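# Move cabinet boxes to desk, close door, park cart

## Task

Remove both cardboard boxes from the cabinet in the second room, set them on the desk in the starting room, and close the cabinet door completely. Also fetch the utility cart from the second room and park it in the yellow taped bay so that all four wheels are inside the tape and none touches it; the cart's load must remain aboard with nothing overhanging its edges. Opening or closing the sliding door with a slam fails the job, and so does the robot falling over or ending up tilted.

## Robot and tools

Robot: a Hello Robot Stretch 4, about 1.6 m tall, with an omni-wheel base (rim within 0.23 m of the base origin), a lift on a mast, one arm that extends forward, a three-axis wrist and a five-finger hand. There is a single arm, so every joint target goes in one flat object keyed by joint name.

Frames: the base frame has its origin on the floor under the base centre, x forward, y left, z up, in metres. hand_pose is reported in this frame for the hand point, 0.045 m in front of the palm (its +z runs along straight fingers, +y out of the palm, +x across the palm away from the thumb); the printed value may be slightly off. base_odometry uses the base frame as it stood at the start, counts only wheel turns (slip counts as travel), heading in rad, left positive, -3.142 to 3.142.

move: one action per call. "base" is a relative offset from where the base last reported itself: {"translate_m": d} straight ahead (+ forward), {"strafe_m": d} sideways (+ left), each -2 to 2 m; translate_m and strafe_m together drive a straight diagonal; {"rotate_rad": d} turns in place, -3.2 to 3.2, + counter-clockwise, and cannot be combined. "joints" holds absolute targets: lift_m 0 to 1.2 m; arm_m 0 to 0.55 m; wrist_yaw_rad -1.134 to 4.276 (0 forward, + left, 3.14 folded back); wrist_pitch_rad -1.117 to 4.259 (0 level, 1.57 pointing down); wrist_roll_rad -1.117 to 4.259 (0 palm up, 1.57 palm to the right, 3.14 palm down); hand_little, hand_ring, hand_middle, hand_index, hand_thumb_bend from -1 (curled) to +1 (straight); hand_thumb_turn -1 (opposite the fingers) to +1 (beside the palm); settings hand_force_limit -1 to 1 (about 0 to 10 N fingertip, 15 N thumb) and hand_speed -0.96 to 1. Out-of-range targets are clipped and flagged. Optional: "pace" ("slow", "default", "fast", "max"), "speeds" (per-joint top speed for lift_m, arm_m and wrist axes), "contact_limits" (0 lightest to 1 hardest, default 0.5, for arm_m, lift_m, translate_m, strafe_m, rotate_rad, given only next to that same command; a base limit persists until the next base action). {"end_of_arm": "enable_torque"} alone re-powers a wrist motor after a torque_fault. "cameras" picks from head_camera, head_left_camera, head_right_camera, wrist_camera or all. "blocking" false returns in about 0.5 s while motion continues; a later move overrides only what it names. A move with no action just reports state and images. Actions cap at about 15 s (time_out at 14 s).

wait(seconds 0 to 10) lets time pass and returns state, early if running moves settle. stop brakes all running motions and re-brakes wheels left slack. zoom_image takes camera and region [x0, y0, x1, y1] in pixels of the newest image, at most 504 per side. show_instructions shows the reference hand image. finished_scene ends the attempt for good.

Results: base_status and joint_status read done, moving, off_target, contact_stop, time_out, limit_stop_at_own_body, limit_stop_at_tilt or torque_fault. Once an uncommanded stop or a refused call appears, the rest of that reply's move, wait and finished_scene calls are skipped. on_its_own reports whether stopped parts hold, are slack or off; a slack lift drops a few centimetres and slack wheels may roll. lidar_m: 12 distances in m, 30-degree sectors, first straight ahead then counter-clockwise (4th left, 7th behind, 10th right); "-" means nothing seen or closer than 0.25 m. wrist_depth_mm: a 7x7 grid, 100 to 2000 mm. turned_by_wheels vs turned_by_imu differing by over about 0.1 rad in one move suggests slip or a collision. base_tilt in degrees; over 6 degrees freezes lift, arm and wheels. motor_effort in percent (peak in brackets), servo_current in mA. hand_stopped_by lists little, ring, middle, index, thumb_bend, thumb_turn as moving, target, force, stalled or fault; the *_load_n values show fingertip force in N, dropping near 0 when a grip is lost.

Gripping: a finger motor starts only when its target changes by 0.002 or more, closes until target or hand_force_limit, then locks. Opposed thumb (hand_thumb_turn -1) wraps objects 0.035 to 0.065 m thick; handles down to about 0.025 m. For a gentle grasp use hand_speed -0.94 or lower; start values are force limit 0 and speed -0.8. To tighten, raise the force limit and send a more-closed target. Mind the wrist camera below the palm heel.

Speeds: base 0.1/0.3/0.4/0.6 m/s and 1/2/3/4 rad/s by pace, slowed when the lift is above 0.2 m; lift 0.15 to 0.5 m/s; arm 0.1 to 0.7 m/s. Time passes while you compose replies, so unblocked moves keep going.

Avoid: self-collision (hand over the base with lift below about 0.25 m, awkward up-tilt with roll or right yaw, wrist folded back and tilting); carrying more than 1 kg with arm_m above 0.2 while driving or turning, or fast base motion with a raised load, which can tip the robot; keep lift contact limit at 0.15+ for 1 kg and 0.3+ for 2 kg. Push doors and the cart with low contact limits and slow pace, never slam the sliding door, ram fixed objects, drop boxes even slightly, release moving items, or overload fingers. Loose items may occasionally get nudged by outside disturbances.

Each tool is called after "Emit:" in YAML: its name, and indented under it one key for each argument.

Reference images:

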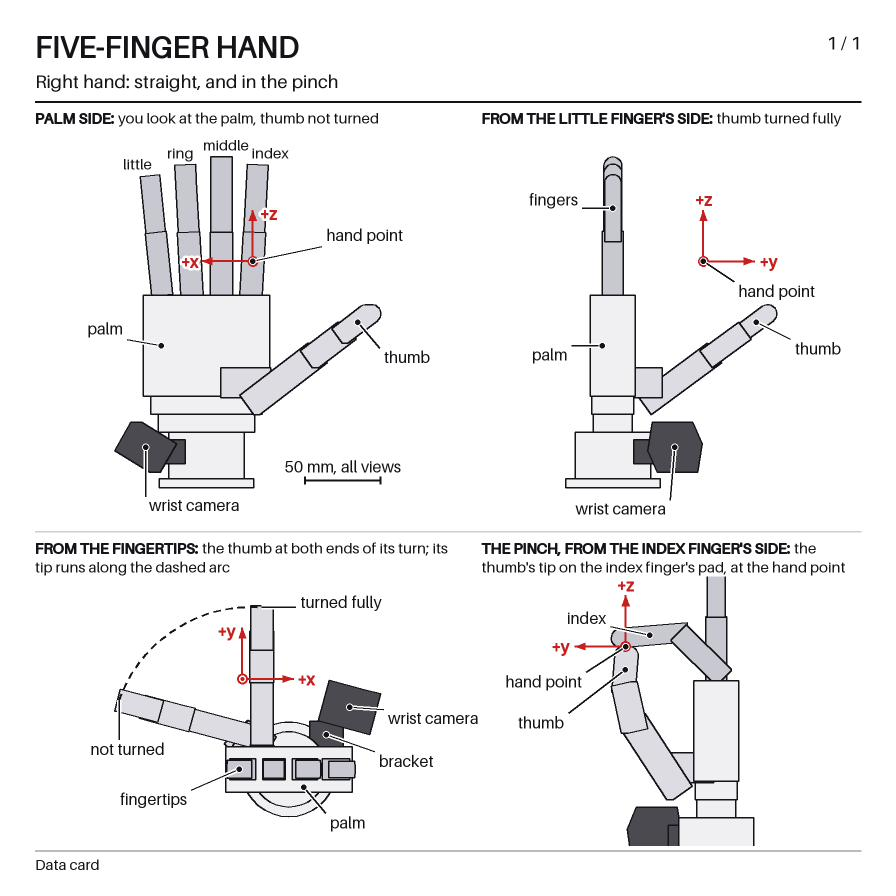

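## Session

Emit:
move:

Scene clock: 0.00 s.
base_odometry: x=+0.000 y=+0.000 heading=+0.000
turned_by_wheels: +0.000
turned_by_imu: +0.000
base_tilt: forward=-1.4 right=+0.6
lidar_m: 1.29 1.31 0.91 0.70 0.65 0.72 0.68 0.67 0.74 1.09 2.21 1.61
base_status: not commanded
joint_positions: lift_m=+0.277 arm_m=+0.000 wrist_yaw_rad=+3.124 wrist_pitch_rad=+0.003 wrist_roll_rad=+0.000 hand_little=+1.000 hand_ring=+1.000 hand_middle=+1.000 hand_index=+1.000 hand_thumb_turn=+1.000 hand_thumb_bend=+1.000 hand_force_limit=+0.000 hand_speed=-0.800
joint_status: not commanded
measured_speeds: all 0
hand_stopped_by: target,target,target,target,target,target
little_load_n: 0.0
ring_load_n: 0.0
middle_load_n: 0.0
index_load_n: 0.0
thumb_bend_load_n: 0.0
thumb_turn_load_n: 0.0
motor_effort: lift_m=+21 arm_m=-5 wheel_0=+1 wheel_1=-2 wheel_2=-1
servo_current: wrist_yaw_rad=46 wrist_pitch_rad=59 wrist_roll_rad=26
hand_pose: x=-0.0485 y=+0.1221 z=+0.5148 quat_wxyz=(-0.495, -0.496, +0.505, +0.504) (m; base frame)
wrist_depth_mm: - 139 - - - - - / - 129 177 - - - - / 116 141 205 - - - - / 141 150 - - - - - / - - - - - - - / - - 114 118 - - - / - - - - - - -
pictures: head_camera, head_left_camera, head_right_camera, wrist_camera

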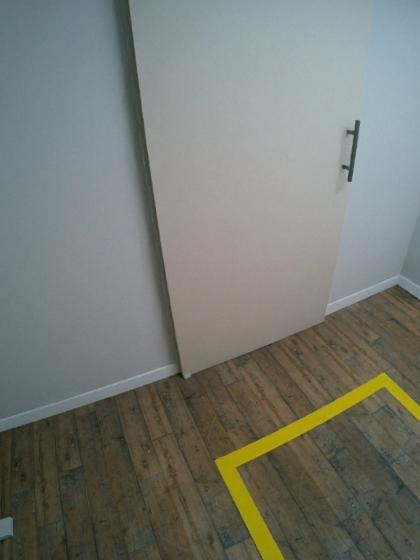

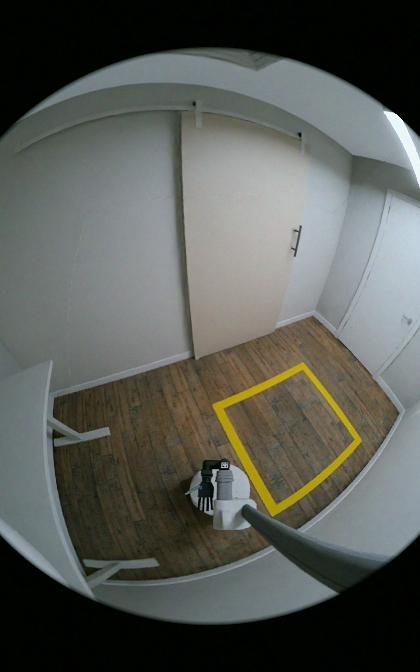

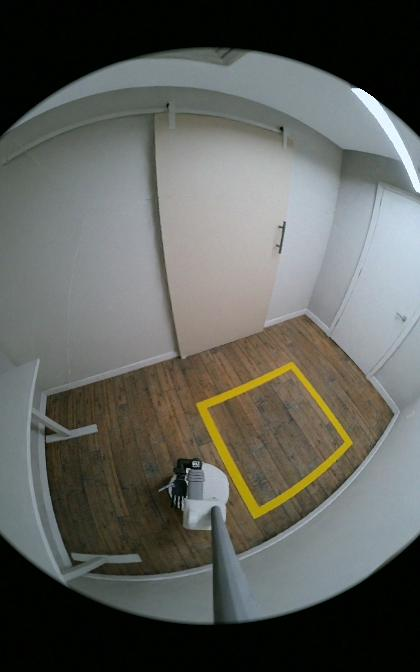

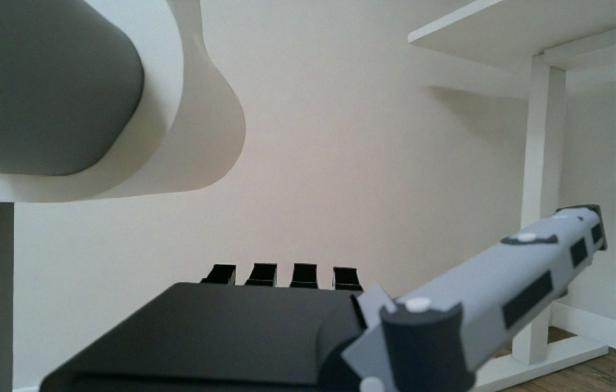

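Emit:
zoom_image:
  camera: "head_left_camera"
  region: [0, 40, 420, 340]

Emit:
zoom_image:
  camera: "head_left_camera"
  region: [0, 330, 420, 640]

Emit:
zoom_image:
  camera: "head_right_camera"
  region: [0, 330, 420, 640]

Emit:
zoom_image:
  camera: "head_right_camera"
  region: [0, 40, 420, 340]

Scaled by 1.200 from the camera's image (finer frame: 600x960).

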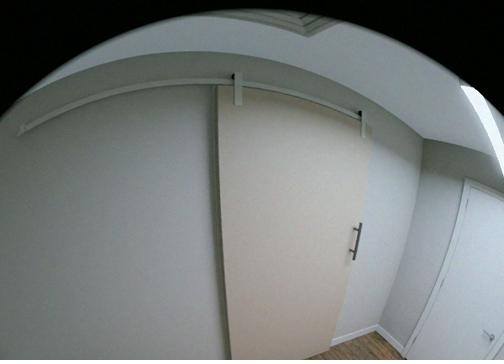

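Scaled by 1.200 from the camera's image (finer frame: 600x960).

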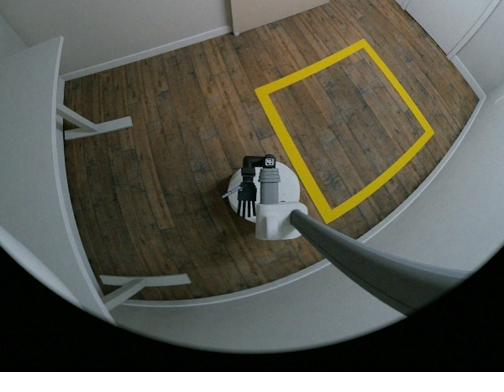

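Scaled by 1.200 from the camera's image (finer frame: 600x960).

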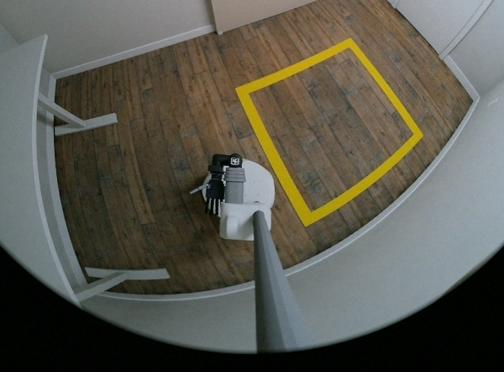

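Scaled by 1.200 from the camera's image (finer frame: 600x960).

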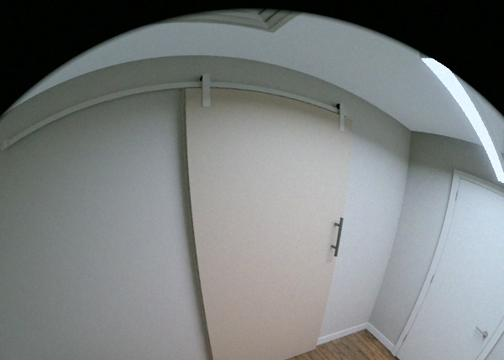

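Emit:
move:
  base: {"rotate_rad": 0.37}
  cameras: ["head_camera","head_left_camera","head_right_camera"]

Scene clock: 4.83 s.
move: done
base_odometry: x=+0.000 y=+0.000 heading=+0.370
turned_by_wheels: +0.370
turned_by_imu: +0.364
base_tilt: forward=-1.3 right=+0.8
lidar_m: 1.27 1.07 0.71 0.67 0.69 0.72 0.66 0.71 0.94 2.20 1.96 1.32
base_status: done
joint_positions: lift_m=+0.277 arm_m=+0.000 wrist_yaw_rad=+3.124 wrist_pitch_rad=+0.003 wrist_roll_rad=+0.000 hand_little=+1.000 hand_ring=+1.000 hand_middle=+1.000 hand_index=+1.000 hand_thumb_turn=+1.000 hand_thumb_bend=+1.000 hand_force_limit=+0.000 hand_speed=-0.800
joint_status: not commanded
measured_speeds: all 0
hand_stopped_by: target,target,target,target,target,target
little_load_n: 0.0
ring_load_n: 0.0
middle_load_n: 0.0
index_load_n: 0.0
thumb_bend_load_n: 0.0
thumb_turn_load_n: 0.0
motor_effort: lift_m=+21(21) arm_m=-5(5) wheel_0=+0(6) wheel_1=-2(6) wheel_2=+0(6)
servo_current: wrist_yaw_rad=52(52) wrist_pitch_rad=33(72) wrist_roll_rad=26(52)
hand_pose: x=-0.0485 y=+0.1221 z=+0.5148 quat_wxyz=(-0.495, -0.496, +0.505, +0.504)
wrist_depth_mm: - 139 - - - - - / - 129 177 - - - - / 116 141 206 - - - - / 141 150 - - - - - / - - - - - - - / - - 114 118 - - - / - - - - - - -

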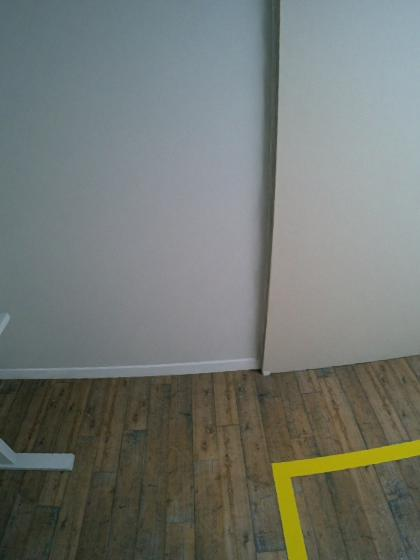

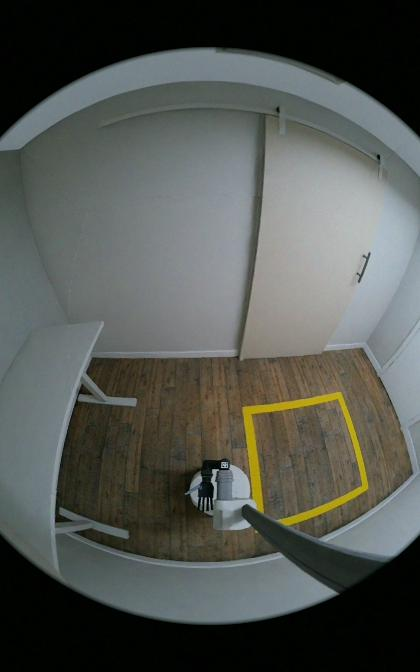

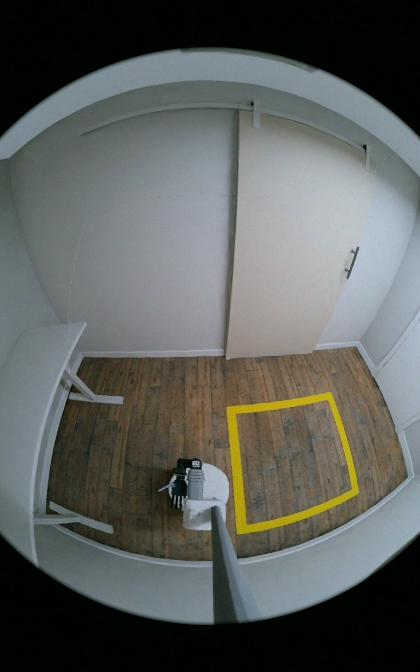

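Emit:
move:
  joints: {"lift_m": 0.7}

Emit:
move:
  joints: {"wrist_yaw_rad": 0.0}
  cameras: ["all"]

Scene clock: 8.80 s.
move: done
base_odometry: x=+0.000 y=+0.000 heading=+0.370
turned_by_wheels: +0.000
turned_by_imu: +0.000
base_tilt: forward=-1.4 right=+0.8
lidar_m: 1.29 1.05 0.74 0.67 0.69 0.71 0.67 0.70 0.94 2.21 2.00 1.31
base_status: not commanded
joint_positions: lift_m=+0.699 arm_m=+0.000 wrist_yaw_rad=+3.124 wrist_pitch_rad=+0.003 wrist_roll_rad=+0.000 hand_little=+1.000 hand_ring=+1.000 hand_middle=+1.000 hand_index=+1.000 hand_thumb_turn=+1.000 hand_thumb_bend=+1.000 hand_force_limit=+0.000 hand_speed=-0.800
joint_status: all done
measured_speeds: all 0
hand_stopped_by: target,target,target,target,target,target
little_load_n: 0.0
ring_load_n: 0.0
middle_load_n: 0.0
index_load_n: 0.0
thumb_bend_load_n: 0.0
thumb_turn_load_n: 0.0
motor_effort: lift_m=+27(31) arm_m=-5(5) wheel_0=+1(1) wheel_1=-2(3) wheel_2=+0(1)
servo_current: wrist_yaw_rad=52(59) wrist_pitch_rad=52(65) wrist_roll_rad=39(59)
hand_pose: x=-0.0485 y=+0.1221 z=+0.9373 quat_wxyz=(-0.495, -0.496, +0.505, +0.504)
wrist_depth_mm: - 139 - - - - - / - 129 178 - - - - / 116 141 207 - - - - / 141 151 - - - - - / - - - - - - - / - - 114 118 - - - / - - - - - - -
pictures: none

Scene clock: 11.13 s.
move: done
base_odometry: x=+0.000 y=+0.000 heading=+0.370
turned_by_wheels: +0.000
turned_by_imu: +0.000
base_tilt: forward=-1.5 right=+0.7
lidar_m: 1.29 1.06 0.72 0.68 0.69 0.71 0.67 0.70 0.94 2.21 1.98 1.31
base_status: not commanded
joint_positions: lift_m=+0.699 arm_m=+0.000 wrist_yaw_rad=+0.002 wrist_pitch_rad=+0.003 wrist_roll_rad=+0.000 hand_little=+1.000 hand_ring=+1.000 hand_middle=+1.000 hand_index=+1.000 hand_thumb_turn=+1.000 hand_thumb_bend=+1.000 hand_force_limit=+0.000 hand_speed=-0.800
joint_status: all done
measured_speeds: all 0
hand_stopped_by: target,target,target,target,target,target
little_load_n: 0.0
ring_load_n: 0.0
middle_load_n: 0.0
index_load_n: 0.0
thumb_bend_load_n: 0.0
thumb_turn_load_n: 0.0
motor_effort: lift_m=+27(27) arm_m=-5(5) wheel_0=+0(1) wheel_1=-2(2) wheel_2=-1(1)
servo_current: wrist_yaw_rad=52(130) wrist_pitch_rad=59(72) wrist_roll_rad=39(59)
hand_pose: x=+0.3929 y=-0.1177 z=+0.9373 quat_wxyz=(+0.499, +0.500, +0.501, +0.500)
wrist_depth_mm: - - - - 1008 1025 1042 / - - - - 1060 1042 1060 / - - - - 1025 1042 1060 / - - - - 1042 1042 1060 / - - - - 1060 1060 - / - - 114 118 - - - / - - - - - - -
pictures: head_camera, head_left_camera, head_right_camera, wrist_camera

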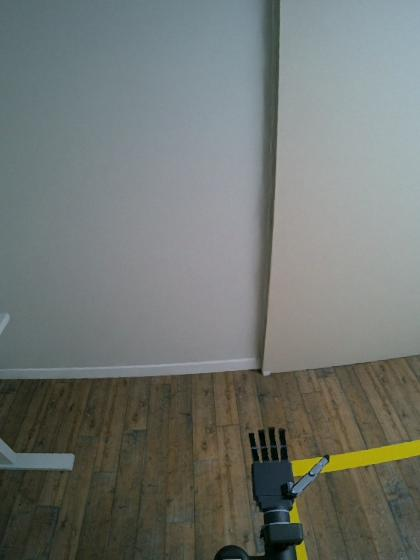

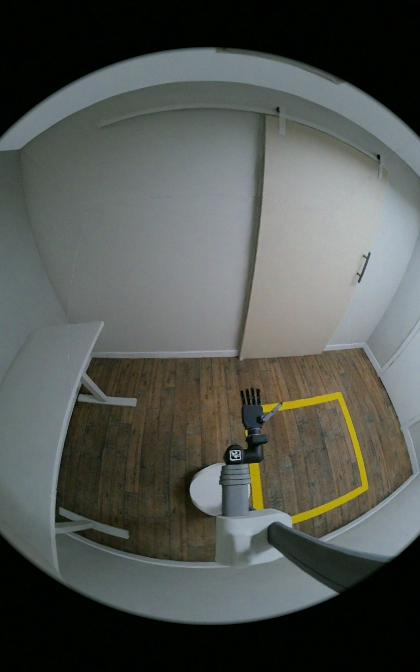

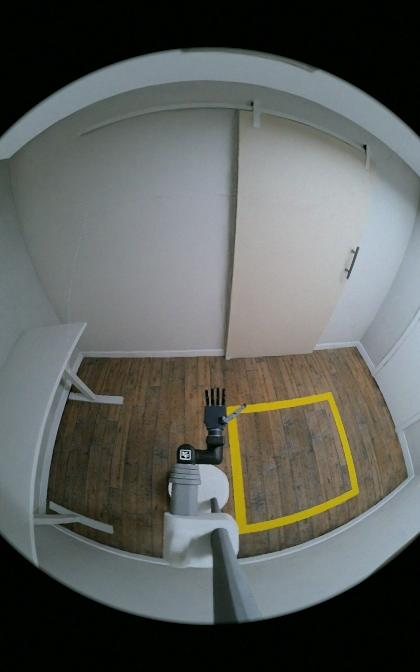

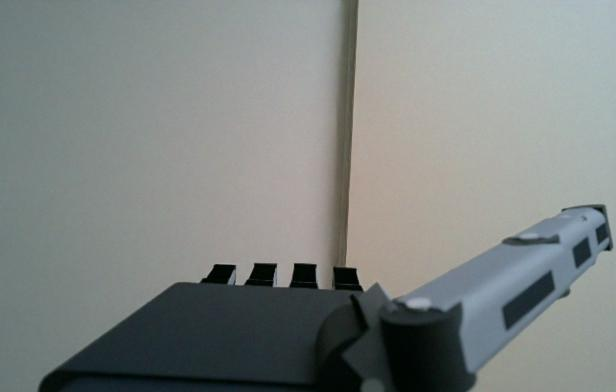

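Emit:
move:
  base: {"strafe_m": -0.95}
  cameras: ["all"]

Scene clock: 28.37 s.
move: done
base_odometry: x=+0.343 y=-0.886 heading=+0.370
turned_by_wheels: +0.000
turned_by_imu: +0.000
base_tilt: forward=-1.3 right=+0.6
lidar_m: 1.28 1.33 1.74 1.62 0.96 0.67 0.62 0.65 0.87 1.25 1.32 1.45
base_status: done
joint_positions: lift_m=+0.700 arm_m=+0.000 wrist_yaw_rad=+0.002 wrist_pitch_rad=+0.003 wrist_roll_rad=+0.000 hand_little=+1.000 hand_ring=+1.000 hand_middle=+1.000 hand_index=+1.000 hand_thumb_turn=+1.000 hand_thumb_bend=+1.000 hand_force_limit=+0.000 hand_speed=-0.800
joint_status: not commanded
measured_speeds: all 0
hand_stopped_by: target,target,target,target,target,target
little_load_n: 0.0
ring_load_n: 0.0
middle_load_n: 0.0
index_load_n: 0.0
thumb_bend_load_n: 0.0
thumb_turn_load_n: 0.0
motor_effort: lift_m=+25(27) arm_m=-5(5) wheel_0=-1(8) wheel_1=+1(9) wheel_2=-1(8)
servo_current: wrist_yaw_rad=46(59) wrist_pitch_rad=46(72) wrist_roll_rad=20(72)
hand_pose: x=+0.3929 y=-0.1177 z=+0.9374 quat_wxyz=(+0.499, +0.500, +0.501, +0.500)
wrist_depth_mm: 1008 1025 1042 1060 1060 - - / 1008 1042 1060 1078 1060 - - / 1025 1060 1060 1098 1042 - - / 1042 1042 1060 1078 1098 - - / 1042 1060 1060 1078 1078 - - / 1060 1060 114 118 - - - / 1060 - - - - - -
pictures: head_camera, head_left_camera, head_right_camera, wrist_camera

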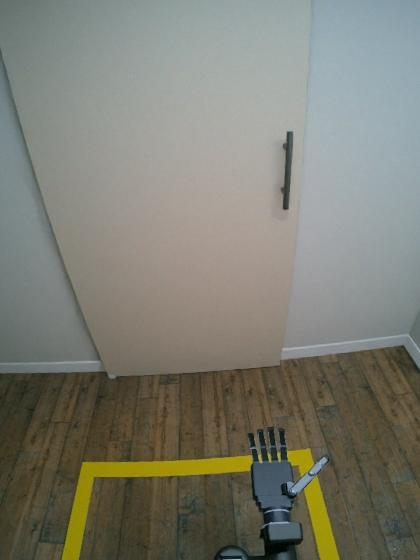

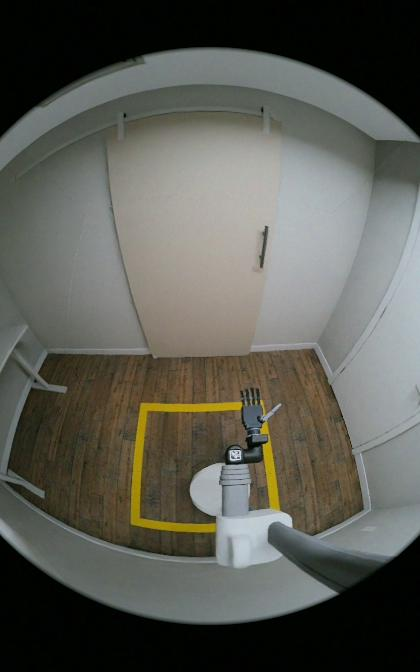

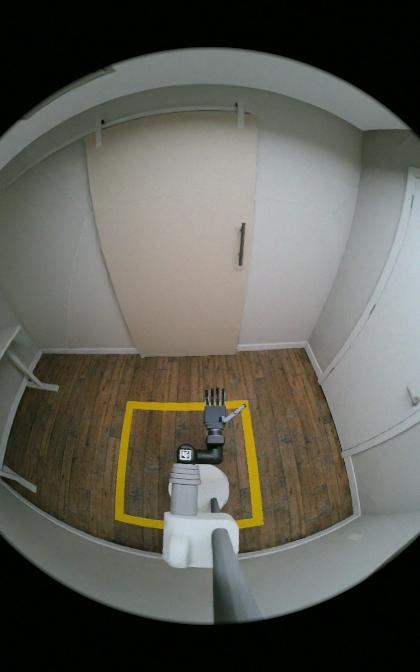

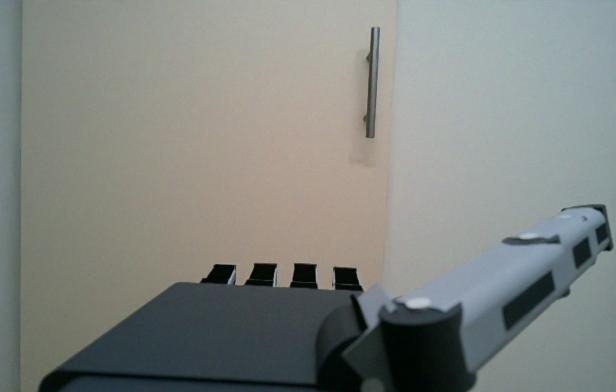

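Emit:
move:
  base: {"rotate_rad": 0.04}
  cameras: ["all"]

Emit:
zoom_image:
  camera: "head_camera"
  region: [200, 80, 420, 380]

Scene clock: 30.03 s.
move: done
base_odometry: x=+0.343 y=-0.886 heading=+0.410
turned_by_wheels: +0.040
turned_by_imu: +0.039
base_tilt: forward=-1.3 right=+0.7
lidar_m: 1.27 1.35 1.71 1.61 0.92 0.65 0.62 0.63 0.90 1.26 1.31 1.36
base_status: done
joint_positions: lift_m=+0.700 arm_m=+0.000 wrist_yaw_rad=+0.002 wrist_pitch_rad=+0.003 wrist_roll_rad=+0.000 hand_little=+1.000 hand_ring=+1.000 hand_middle=+1.000 hand_index=+1.000 hand_thumb_turn=+1.000 hand_thumb_bend=+1.000 hand_force_limit=+0.000 hand_speed=-0.800
joint_status: not commanded
measured_speeds: all 0
hand_stopped_by: target,target,target,target,target,target
little_load_n: 0.0
ring_load_n: 0.5
middle_load_n: 0.0
index_load_n: 0.0
thumb_bend_load_n: 0.0
thumb_turn_load_n: 0.0
motor_effort: lift_m=+25(26) arm_m=-5(5) wheel_0=+0(5) wheel_1=+1(5) wheel_2=+0(6)
servo_current: wrist_yaw_rad=52(59) wrist_pitch_rad=39(65) wrist_roll_rad=46(52)
hand_pose: x=+0.3929 y=-0.1178 z=+0.9374 quat_wxyz=(+0.499, +0.500, +0.501, +0.500)
wrist_depth_mm: 1042 1042 1008 1042 1025 - - / 1042 1060 1060 1060 1042 - - / 1078 1060 1060 1060 1060 - - / 1078 1060 1060 1078 1060 - - / 1078 1078 1060 1078 1078 - - / 1078 1078 114 118 - - - / - - - - - - -
pictures: head_camera, head_left_camera, head_right_camera, wrist_camera

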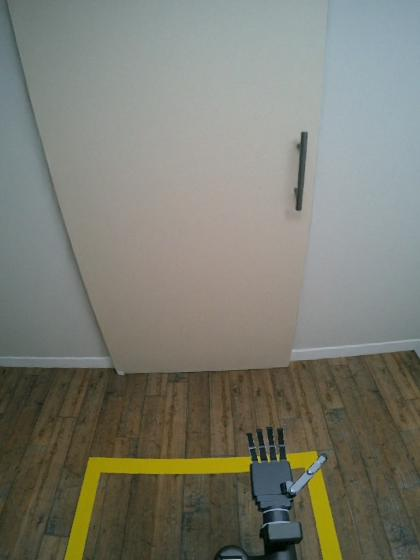

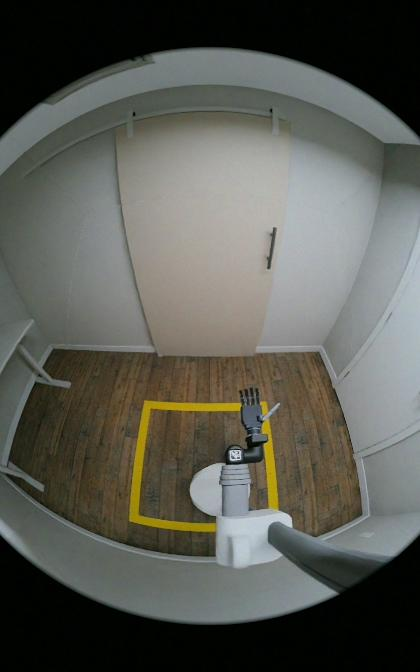

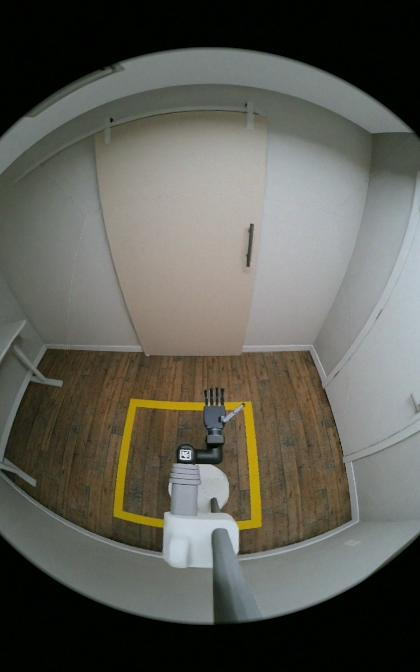

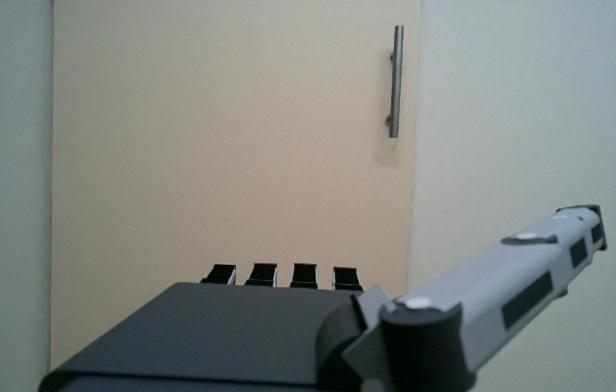

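Scaled by 1.680 from the camera's image (finer frame: 1200x1600).

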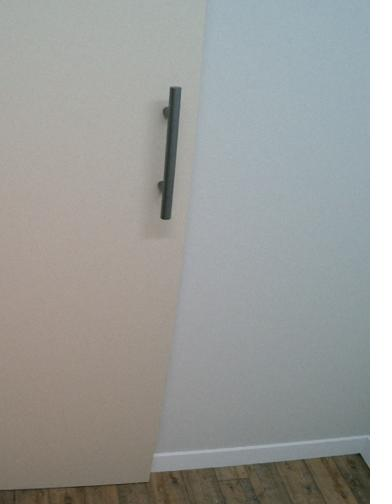

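Emit:
move:
  joints: {"wrist_roll_rad": 1.571, "lift_m": 0.9, "hand_little": -1, "hand_ring": -1, "hand_middle": -1, "hand_index": -1}
  cameras: ["all"]

Scene clock: 36.00 s.
move: done
base_odometry: x=+0.343 y=-0.886 heading=+0.410
turned_by_wheels: +0.000
turned_by_imu: +0.000
base_tilt: forward=-1.4 right=+0.8
lidar_m: 1.26 1.33 1.72 1.60 0.92 0.65 0.62 0.64 0.91 1.26 1.32 1.35
base_status: not commanded
joint_positions: lift_m=+0.900 arm_m=+0.000 wrist_yaw_rad=+0.002 wrist_pitch_rad=+0.003 wrist_roll_rad=+1.568 hand_little=-1.000 hand_ring=-1.000 hand_middle=-1.000 hand_index=-1.000 hand_thumb_turn=+1.000 hand_thumb_bend=+1.000 hand_force_limit=+0.000 hand_speed=-0.800
joint_status: all done
measured_speeds: all 0
hand_stopped_by: target,target,target,target,target,target
little_load_n: 0.0
ring_load_n: 0.0
middle_load_n: 0.0
index_load_n: 0.0
thumb_bend_load_n: 0.0
thumb_turn_load_n: 0.0
motor_effort: lift_m=+26(31) arm_m=-5(5) wheel_0=+0(1) wheel_1=+1(1) wheel_2=+0(1)
servo_current: wrist_yaw_rad=52(59) wrist_pitch_rad=33(85) wrist_roll_rad=20(130)
hand_pose: x=+0.3926 y=-0.1473 z=+1.0464 quat_wxyz=(+0.000, +0.708, +0.002, +0.706)
wrist_depth_mm: - - - - - - - / 1078 1060 1042 - - - - / 1042 1042 1060 1078 1078 1060 1078 / 1060 1060 121 120 1078 1078 1078 / 1042 1060 147 145 1060 1078 - / 1078 1078 114 118 - - - / 1060 - - - - - -
pictures: head_camera, head_left_camera, head_right_camera, wrist_camera

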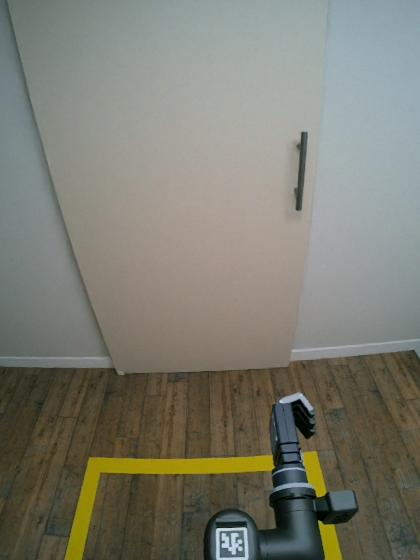

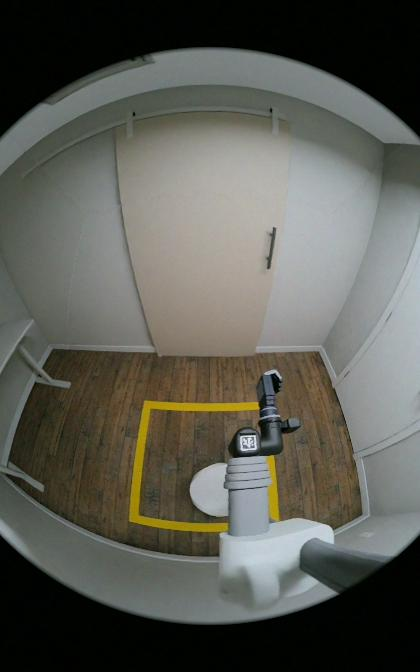

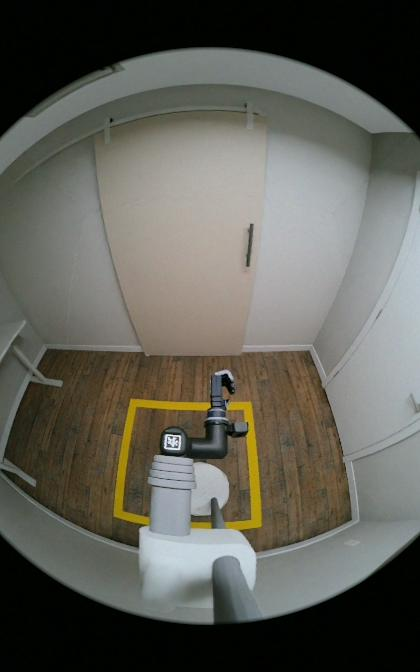

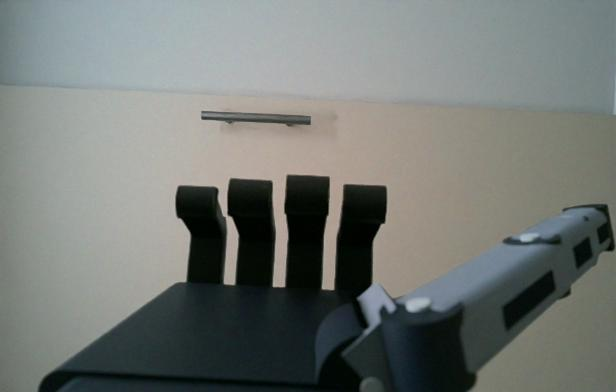

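Emit:
move:
  joints: {"wrist_pitch_rad": 1.571, "lift_m": 1.14}
  cameras: ["all"]

Scene clock: 46.57 s.
move: done
base_odometry: x=+0.343 y=-0.886 heading=+0.410
turned_by_wheels: +0.000
turned_by_imu: +0.001
base_tilt: forward=-1.4 right=+0.7
lidar_m: 1.28 1.34 1.70 1.60 0.93 0.65 0.62 0.66 0.90 1.26 1.33 1.35
base_status: not commanded
joint_positions: lift_m=+1.140 arm_m=+0.000 wrist_yaw_rad=+0.002 wrist_pitch_rad=+1.568 wrist_roll_rad=+1.568 hand_little=-1.000 hand_ring=-1.000 hand_middle=-1.000 hand_index=-1.000 hand_thumb_turn=+1.000 hand_thumb_bend=+1.000 hand_force_limit=+0.000 hand_speed=-0.800
joint_status: all done
measured_speeds: all 0
hand_stopped_by: target,target,target,target,target,target
little_load_n: 0.0
ring_load_n: 0.0
middle_load_n: 0.5
index_load_n: 0.0
thumb_bend_load_n: -0.5
thumb_turn_load_n: 0.0
motor_effort: lift_m=+27(31) arm_m=-5(5) wheel_0=+0(1) wheel_1=+1(1) wheel_2=+0(0)
servo_current: wrist_yaw_rad=52(59) wrist_pitch_rad=33(104) wrist_roll_rad=13(52)
hand_pose: x=+0.1412 y=-0.1477 z=+1.0962 quat_wxyz=(+0.000, +1.000, +0.002, +0.001)
wrist_depth_mm: 1229 1205 1229 1205 1255 1205 1205 / 1229 1229 1229 1205 1229 1229 1205 / 1229 1229 1229 1205 1229 1229 1229 / 1255 1205 121 118 1060 1205 1182 / 1255 1281 147 145 1025 - - / 1255 1255 114 118 - - - / 1255 - - - - - -
pictures: head_camera, head_left_camera, head_right_camera, wrist_camera

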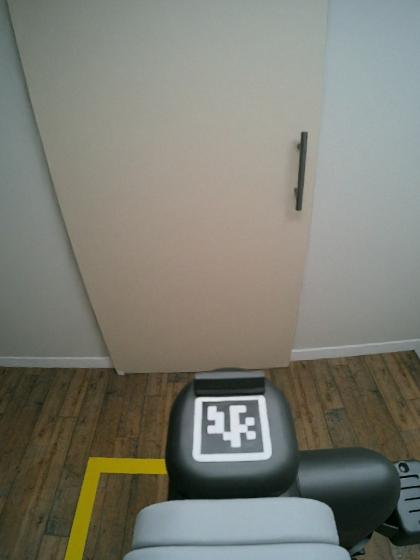

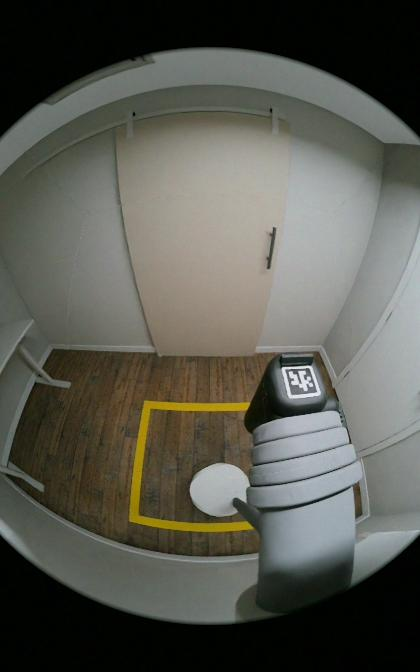

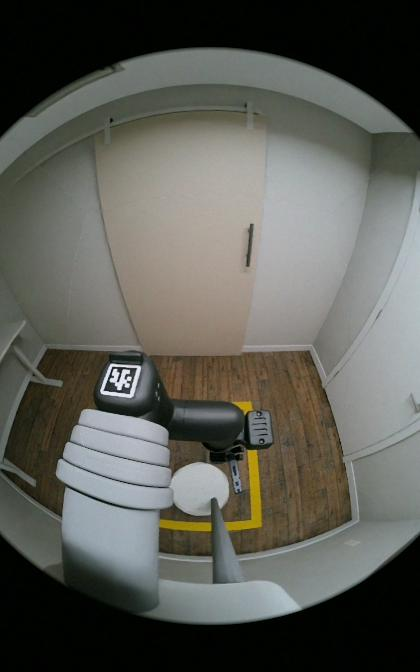

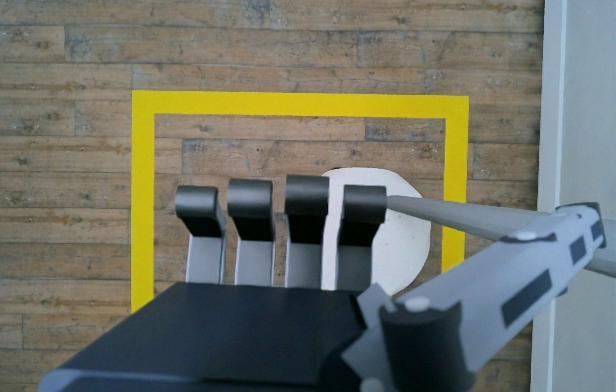

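Emit:
move:
  base: {"strafe_m": -0.28, "translate_m": 0.35}
  joints: {"wrist_pitch_rad": 0.0, "lift_m": 0.95}
  cameras: ["all"]

Emit:
zoom_image:
  camera: "head_left_camera"
  region: [200, 180, 320, 300]

Emit:
zoom_image:
  camera: "head_right_camera"
  region: [160, 180, 280, 300]

Emit:
zoom_image:
  camera: "wrist_camera"
  region: [150, 0, 450, 200]

Scene clock: 50.93 s.
move: done
base_odometry: x=+0.776 y=-1.003 heading=+0.410
turned_by_wheels: +0.000
turned_by_imu: +0.000
base_tilt: forward=-1.4 right=+0.7
lidar_m: 0.88 0.98 1.37 1.92 1.40 1.01 0.97 0.99 1.03 0.98 1.04 1.07
base_status: done
joint_positions: lift_m=+0.950 arm_m=+0.000 wrist_yaw_rad=+0.002 wrist_pitch_rad=+0.011 wrist_roll_rad=+1.568 hand_little=-1.000 hand_ring=-1.000 hand_middle=-1.000 hand_index=-1.000 hand_thumb_turn=+1.000 hand_thumb_bend=+1.000 hand_force_limit=+0.000 hand_speed=-0.800
joint_status: all done
measured_speeds: all 0
hand_stopped_by: target,target,target,target,target,target
little_load_n: 0.0
ring_load_n: 0.0
middle_load_n: 0.0
index_load_n: 0.0
thumb_bend_load_n: 0.0
thumb_turn_load_n: 0.0
motor_effort: lift_m=+15(25) arm_m=-5(5) wheel_0=+0(9) wheel_1=+0(4) wheel_2=+0(11)
servo_current: wrist_yaw_rad=46(59) wrist_pitch_rad=65(228) wrist_roll_rad=33(65)
hand_pose: x=+0.3924 y=-0.1473 z=+1.0956 quat_wxyz=(+0.000, +0.711, +0.002, +0.703)
wrist_depth_mm: - - - - - - - / - - - - - - - / - - - - - - - / 723 723 115 111 - 741 - / 723 732 147 145 750 750 - / 723 732 114 118 - - - / 732 - - - - - -
pictures: head_camera, head_left_camera, head_right_camera, wrist_camera

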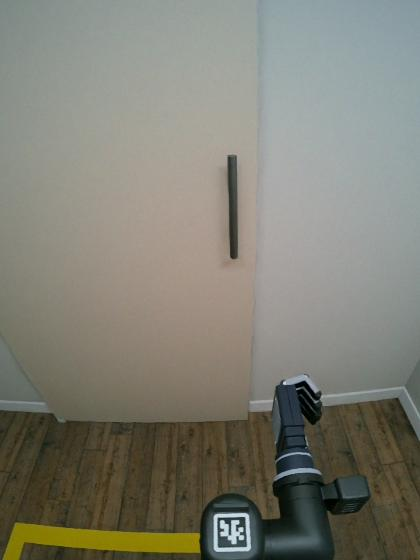

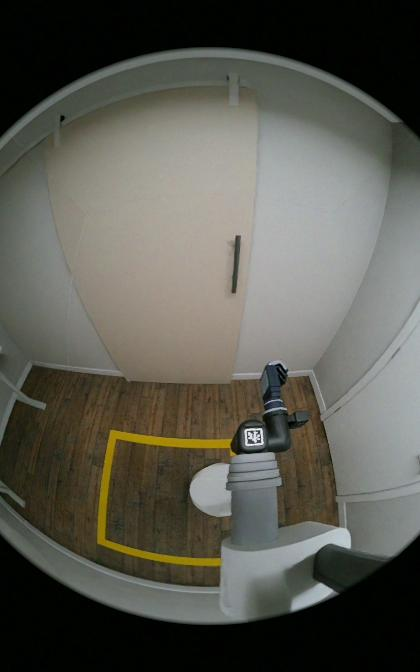

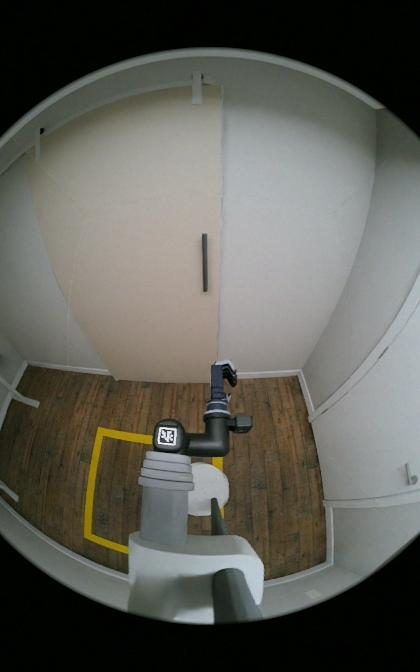

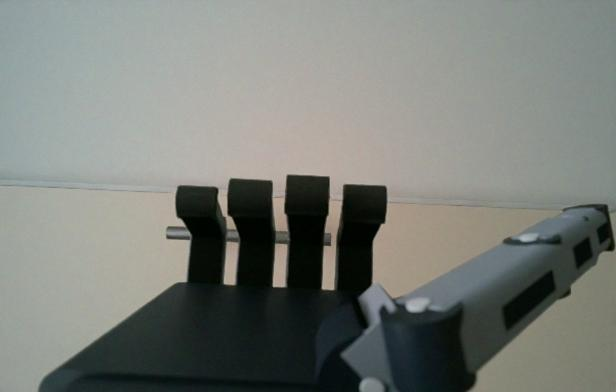

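Scaled by 4.200 from the camera's image (finer frame: 600x960).

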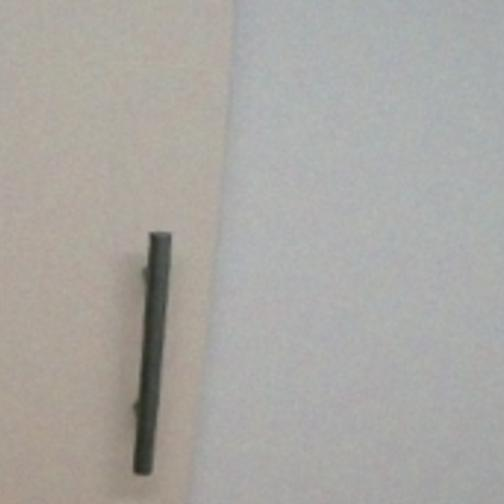

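Scaled by 4.200 from the camera's image (finer frame: 600x960).

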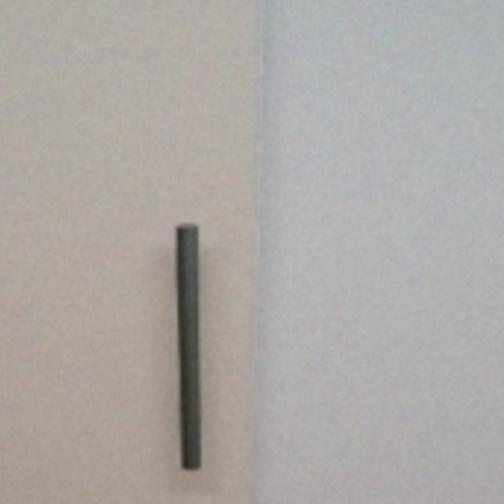

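Scaled by 1.680.

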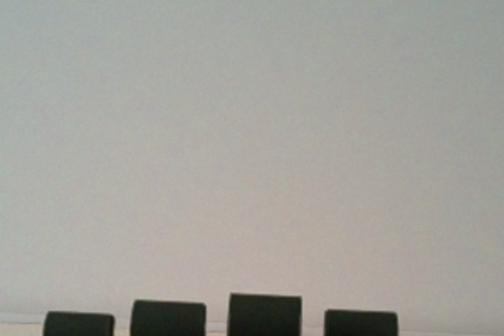

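Emit:
move:
  base: {"strafe_m": -0.05}
  joints: {"wrist_pitch_rad": 1.571, "lift_m": 1.17}

Emit:
move:
  joints: {"arm_m": 0.58}

Scene clock: 55.23 s.
move: done
base_odometry: x=+0.796 y=-1.049 heading=+0.410
turned_by_wheels: +0.000
turned_by_imu: -0.001
base_tilt: forward=-1.4 right=+0.7
lidar_m: 0.90 0.98 1.34 1.95 1.42 1.02 0.96 1.00 0.99 0.92 0.98 1.09
base_status: done
joint_positions: lift_m=+1.169 arm_m=+0.000 wrist_yaw_rad=+0.002 wrist_pitch_rad=+1.568 wrist_roll_rad=+1.568 hand_little=-1.000 hand_ring=-1.000 hand_middle=-1.000 hand_index=-1.000 hand_thumb_turn=+1.000 hand_thumb_bend=+1.000 hand_force_limit=+0.000 hand_speed=-0.800
joint_status: all done
measured_speeds: all 0
hand_stopped_by: target,target,target,target,target,target
little_load_n: 0.0
ring_load_n: 0.0
middle_load_n: 0.0
index_load_n: 0.0
thumb_bend_load_n: 0.0
thumb_turn_load_n: 0.5
motor_effort: lift_m=+27(31) arm_m=-5(5) wheel_0=-3(8) wheel_1=+1(7) wheel_2=-1(8)
servo_current: wrist_yaw_rad=52(65) wrist_pitch_rad=52(98) wrist_roll_rad=39(59)
hand_pose: x=+0.1412 y=-0.1477 z=+1.1262 quat_wxyz=(+0.000, +1.000, +0.002, +0.001)
wrist_depth_mm: 1160 1229 1255 1255 1229 1229 1255 / 1281 1255 1255 1229 1255 1255 1229 / 1255 1255 1281 1281 1281 1255 1229 / 1182 1281 121 117 1060 1229 1229 / 1118 1281 147 146 1060 1255 - / 1118 1308 114 118 - - - / 1078 - - - - - -
pictures: none

Scene clock: 57.90 s.
move: done
base_odometry: x=+0.796 y=-1.049 heading=+0.410
turned_by_wheels: +0.000
turned_by_imu: +0.000
base_tilt: forward=-1.4 right=+0.7
lidar_m: 0.88 0.99 1.34 1.96 1.42 1.01 0.95 1.00 0.98 0.92 0.97 1.07
base_status: not commanded
joint_positions: lift_m=+1.169 arm_m=+0.549 wrist_yaw_rad=+0.002 wrist_pitch_rad=+1.569 wrist_roll_rad=+1.568 hand_little=-1.000 hand_ring=-1.000 hand_middle=-1.000 hand_index=-1.000 hand_thumb_turn=+1.000 hand_thumb_bend=+1.000 hand_force_limit=+0.000 hand_speed=-0.800
joint_status: all done
joint sent to its limit — arm_m, upper limit.
measured_speeds: all 0
hand_stopped_by: target,target,target,target,target,target
little_load_n: 0.0
ring_load_n: 0.0
middle_load_n: 0.0
index_load_n: 0.0
thumb_bend_load_n: 0.0
thumb_turn_load_n: 0.0
motor_effort: lift_m=+27(27) arm_m=+7(11) wheel_0=-2(3) wheel_1=+0(1) wheel_2=-1(2)
servo_current: wrist_yaw_rad=46(59) wrist_pitch_rad=52(65) wrist_roll_rad=26(59)
hand_pose: x=+0.6896 y=-0.1477 z=+1.1262 quat_wxyz=(+0.000, +1.000, +0.002, +0.001)
wrist_depth_mm: - - 1229 1255 1229 1229 1255 / - - 1281 1229 1255 1255 1229 / - - 1255 1281 1255 1255 1255 / - - 121 1255 1255 1205 1060 / 387 559 147 146 1281 1160 - / 373 492 114 118 - - - / 359 - - - - - -
pictures: none

Emit:
wait:
  seconds: 0
  cameras: ["all"]

Emit:
zoom_image:
  camera: "head_camera"
  region: [160, 100, 380, 320]

Emit:
zoom_image:
  camera: "head_left_camera"
  region: [200, 180, 320, 300]

Emit:
zoom_image:
  camera: "head_right_camera"
  region: [160, 180, 280, 300]

Scene clock: 58.53 s.
base_odometry: x=+0.796 y=-1.049 heading=+0.410
turned_by_wheels: +0.000
turned_by_imu: +0.000
base_tilt: forward=-1.3 right=+0.8
lidar_m: 0.87 0.99 1.34 1.96 1.41 1.01 0.96 1.00 0.98 0.93 0.97 1.07
base_status: not commanded
joint_positions: lift_m=+1.169 arm_m=+0.549 wrist_yaw_rad=+0.002 wrist_pitch_rad=+1.569 wrist_roll_rad=+1.568 hand_little=-1.000 hand_ring=-1.000 hand_middle=-1.000 hand_index=-1.000 hand_thumb_turn=+1.000 hand_thumb_bend=+1.000 hand_force_limit=+0.000 hand_speed=-0.800
joint_status: all done
joint sent to its limit — arm_m, upper limit.
measured_speeds: all 0
hand_stopped_by: target,target,target,target,target,target
little_load_n: 0.0
ring_load_n: 0.0
middle_load_n: 0.0
index_load_n: 0.0
thumb_bend_load_n: 0.0
thumb_turn_load_n: 0.0
motor_effort: lift_m=+27(27) arm_m=+7(11) wheel_0=-3(3) wheel_1=+1(1) wheel_2=-1(2)
servo_current: wrist_yaw_rad=46(59) wrist_pitch_rad=65(65) wrist_roll_rad=26(59)
hand_pose: x=+0.6896 y=-0.1477 z=+1.1262 quat_wxyz=(+0.000, +1.000, +0.002, +0.001)
wrist_depth_mm: - - 1229 1229 1229 1229 1255 / - - 1229 1229 1255 1255 1255 / - - 1255 1229 1229 1255 1255 / - - 121 1255 1281 1182 1060 / 389 554 147 145 1255 1182 - / 373 484 114 118 - - - / 355 - - - - - -
pictures: head_camera, head_left_camera, head_right_camera, wrist_camera

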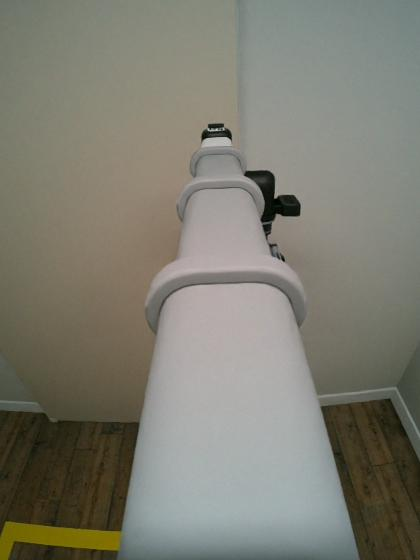

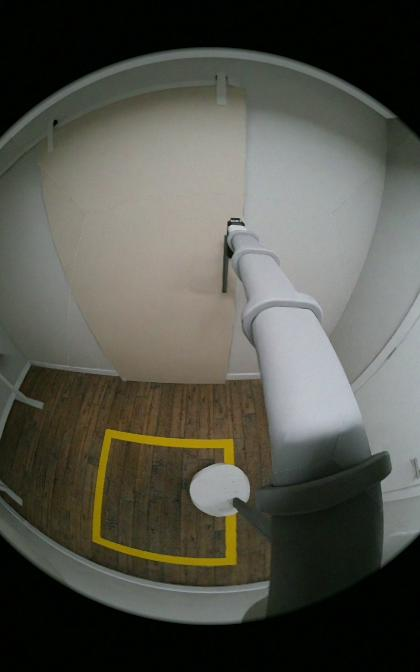

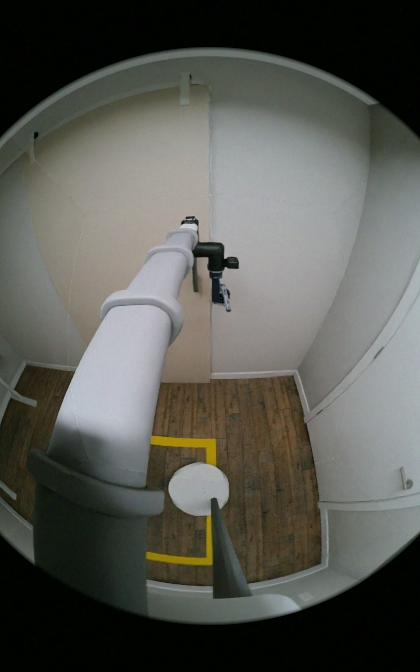

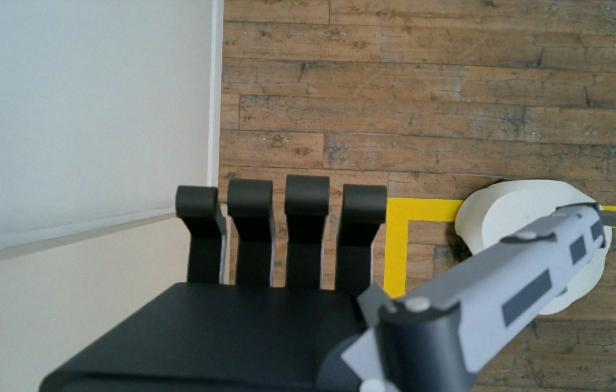

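Scaled by 2.291 from the camera's image (finer frame: 1200x1600).

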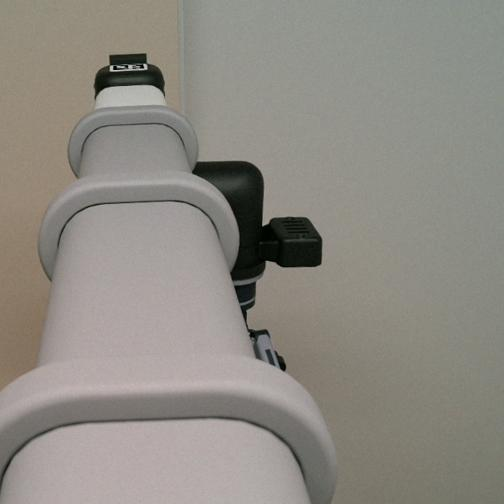

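Scaled by 4.200 from the camera's image (finer frame: 600x960).

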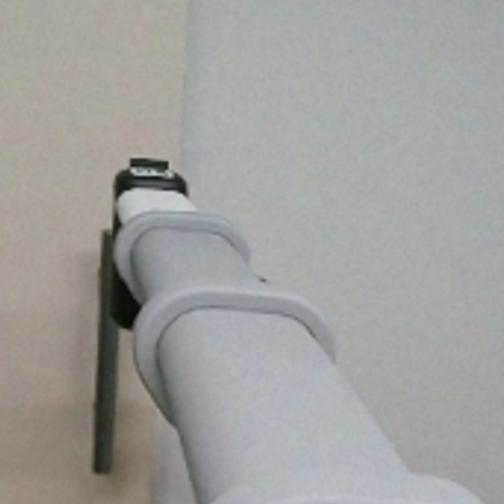

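Scaled by 4.200 from the camera's image (finer frame: 600x960).

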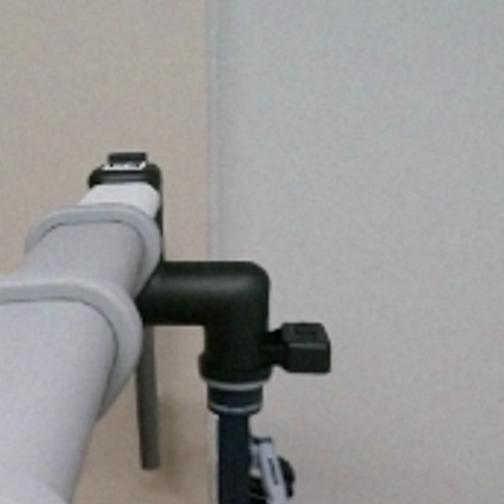

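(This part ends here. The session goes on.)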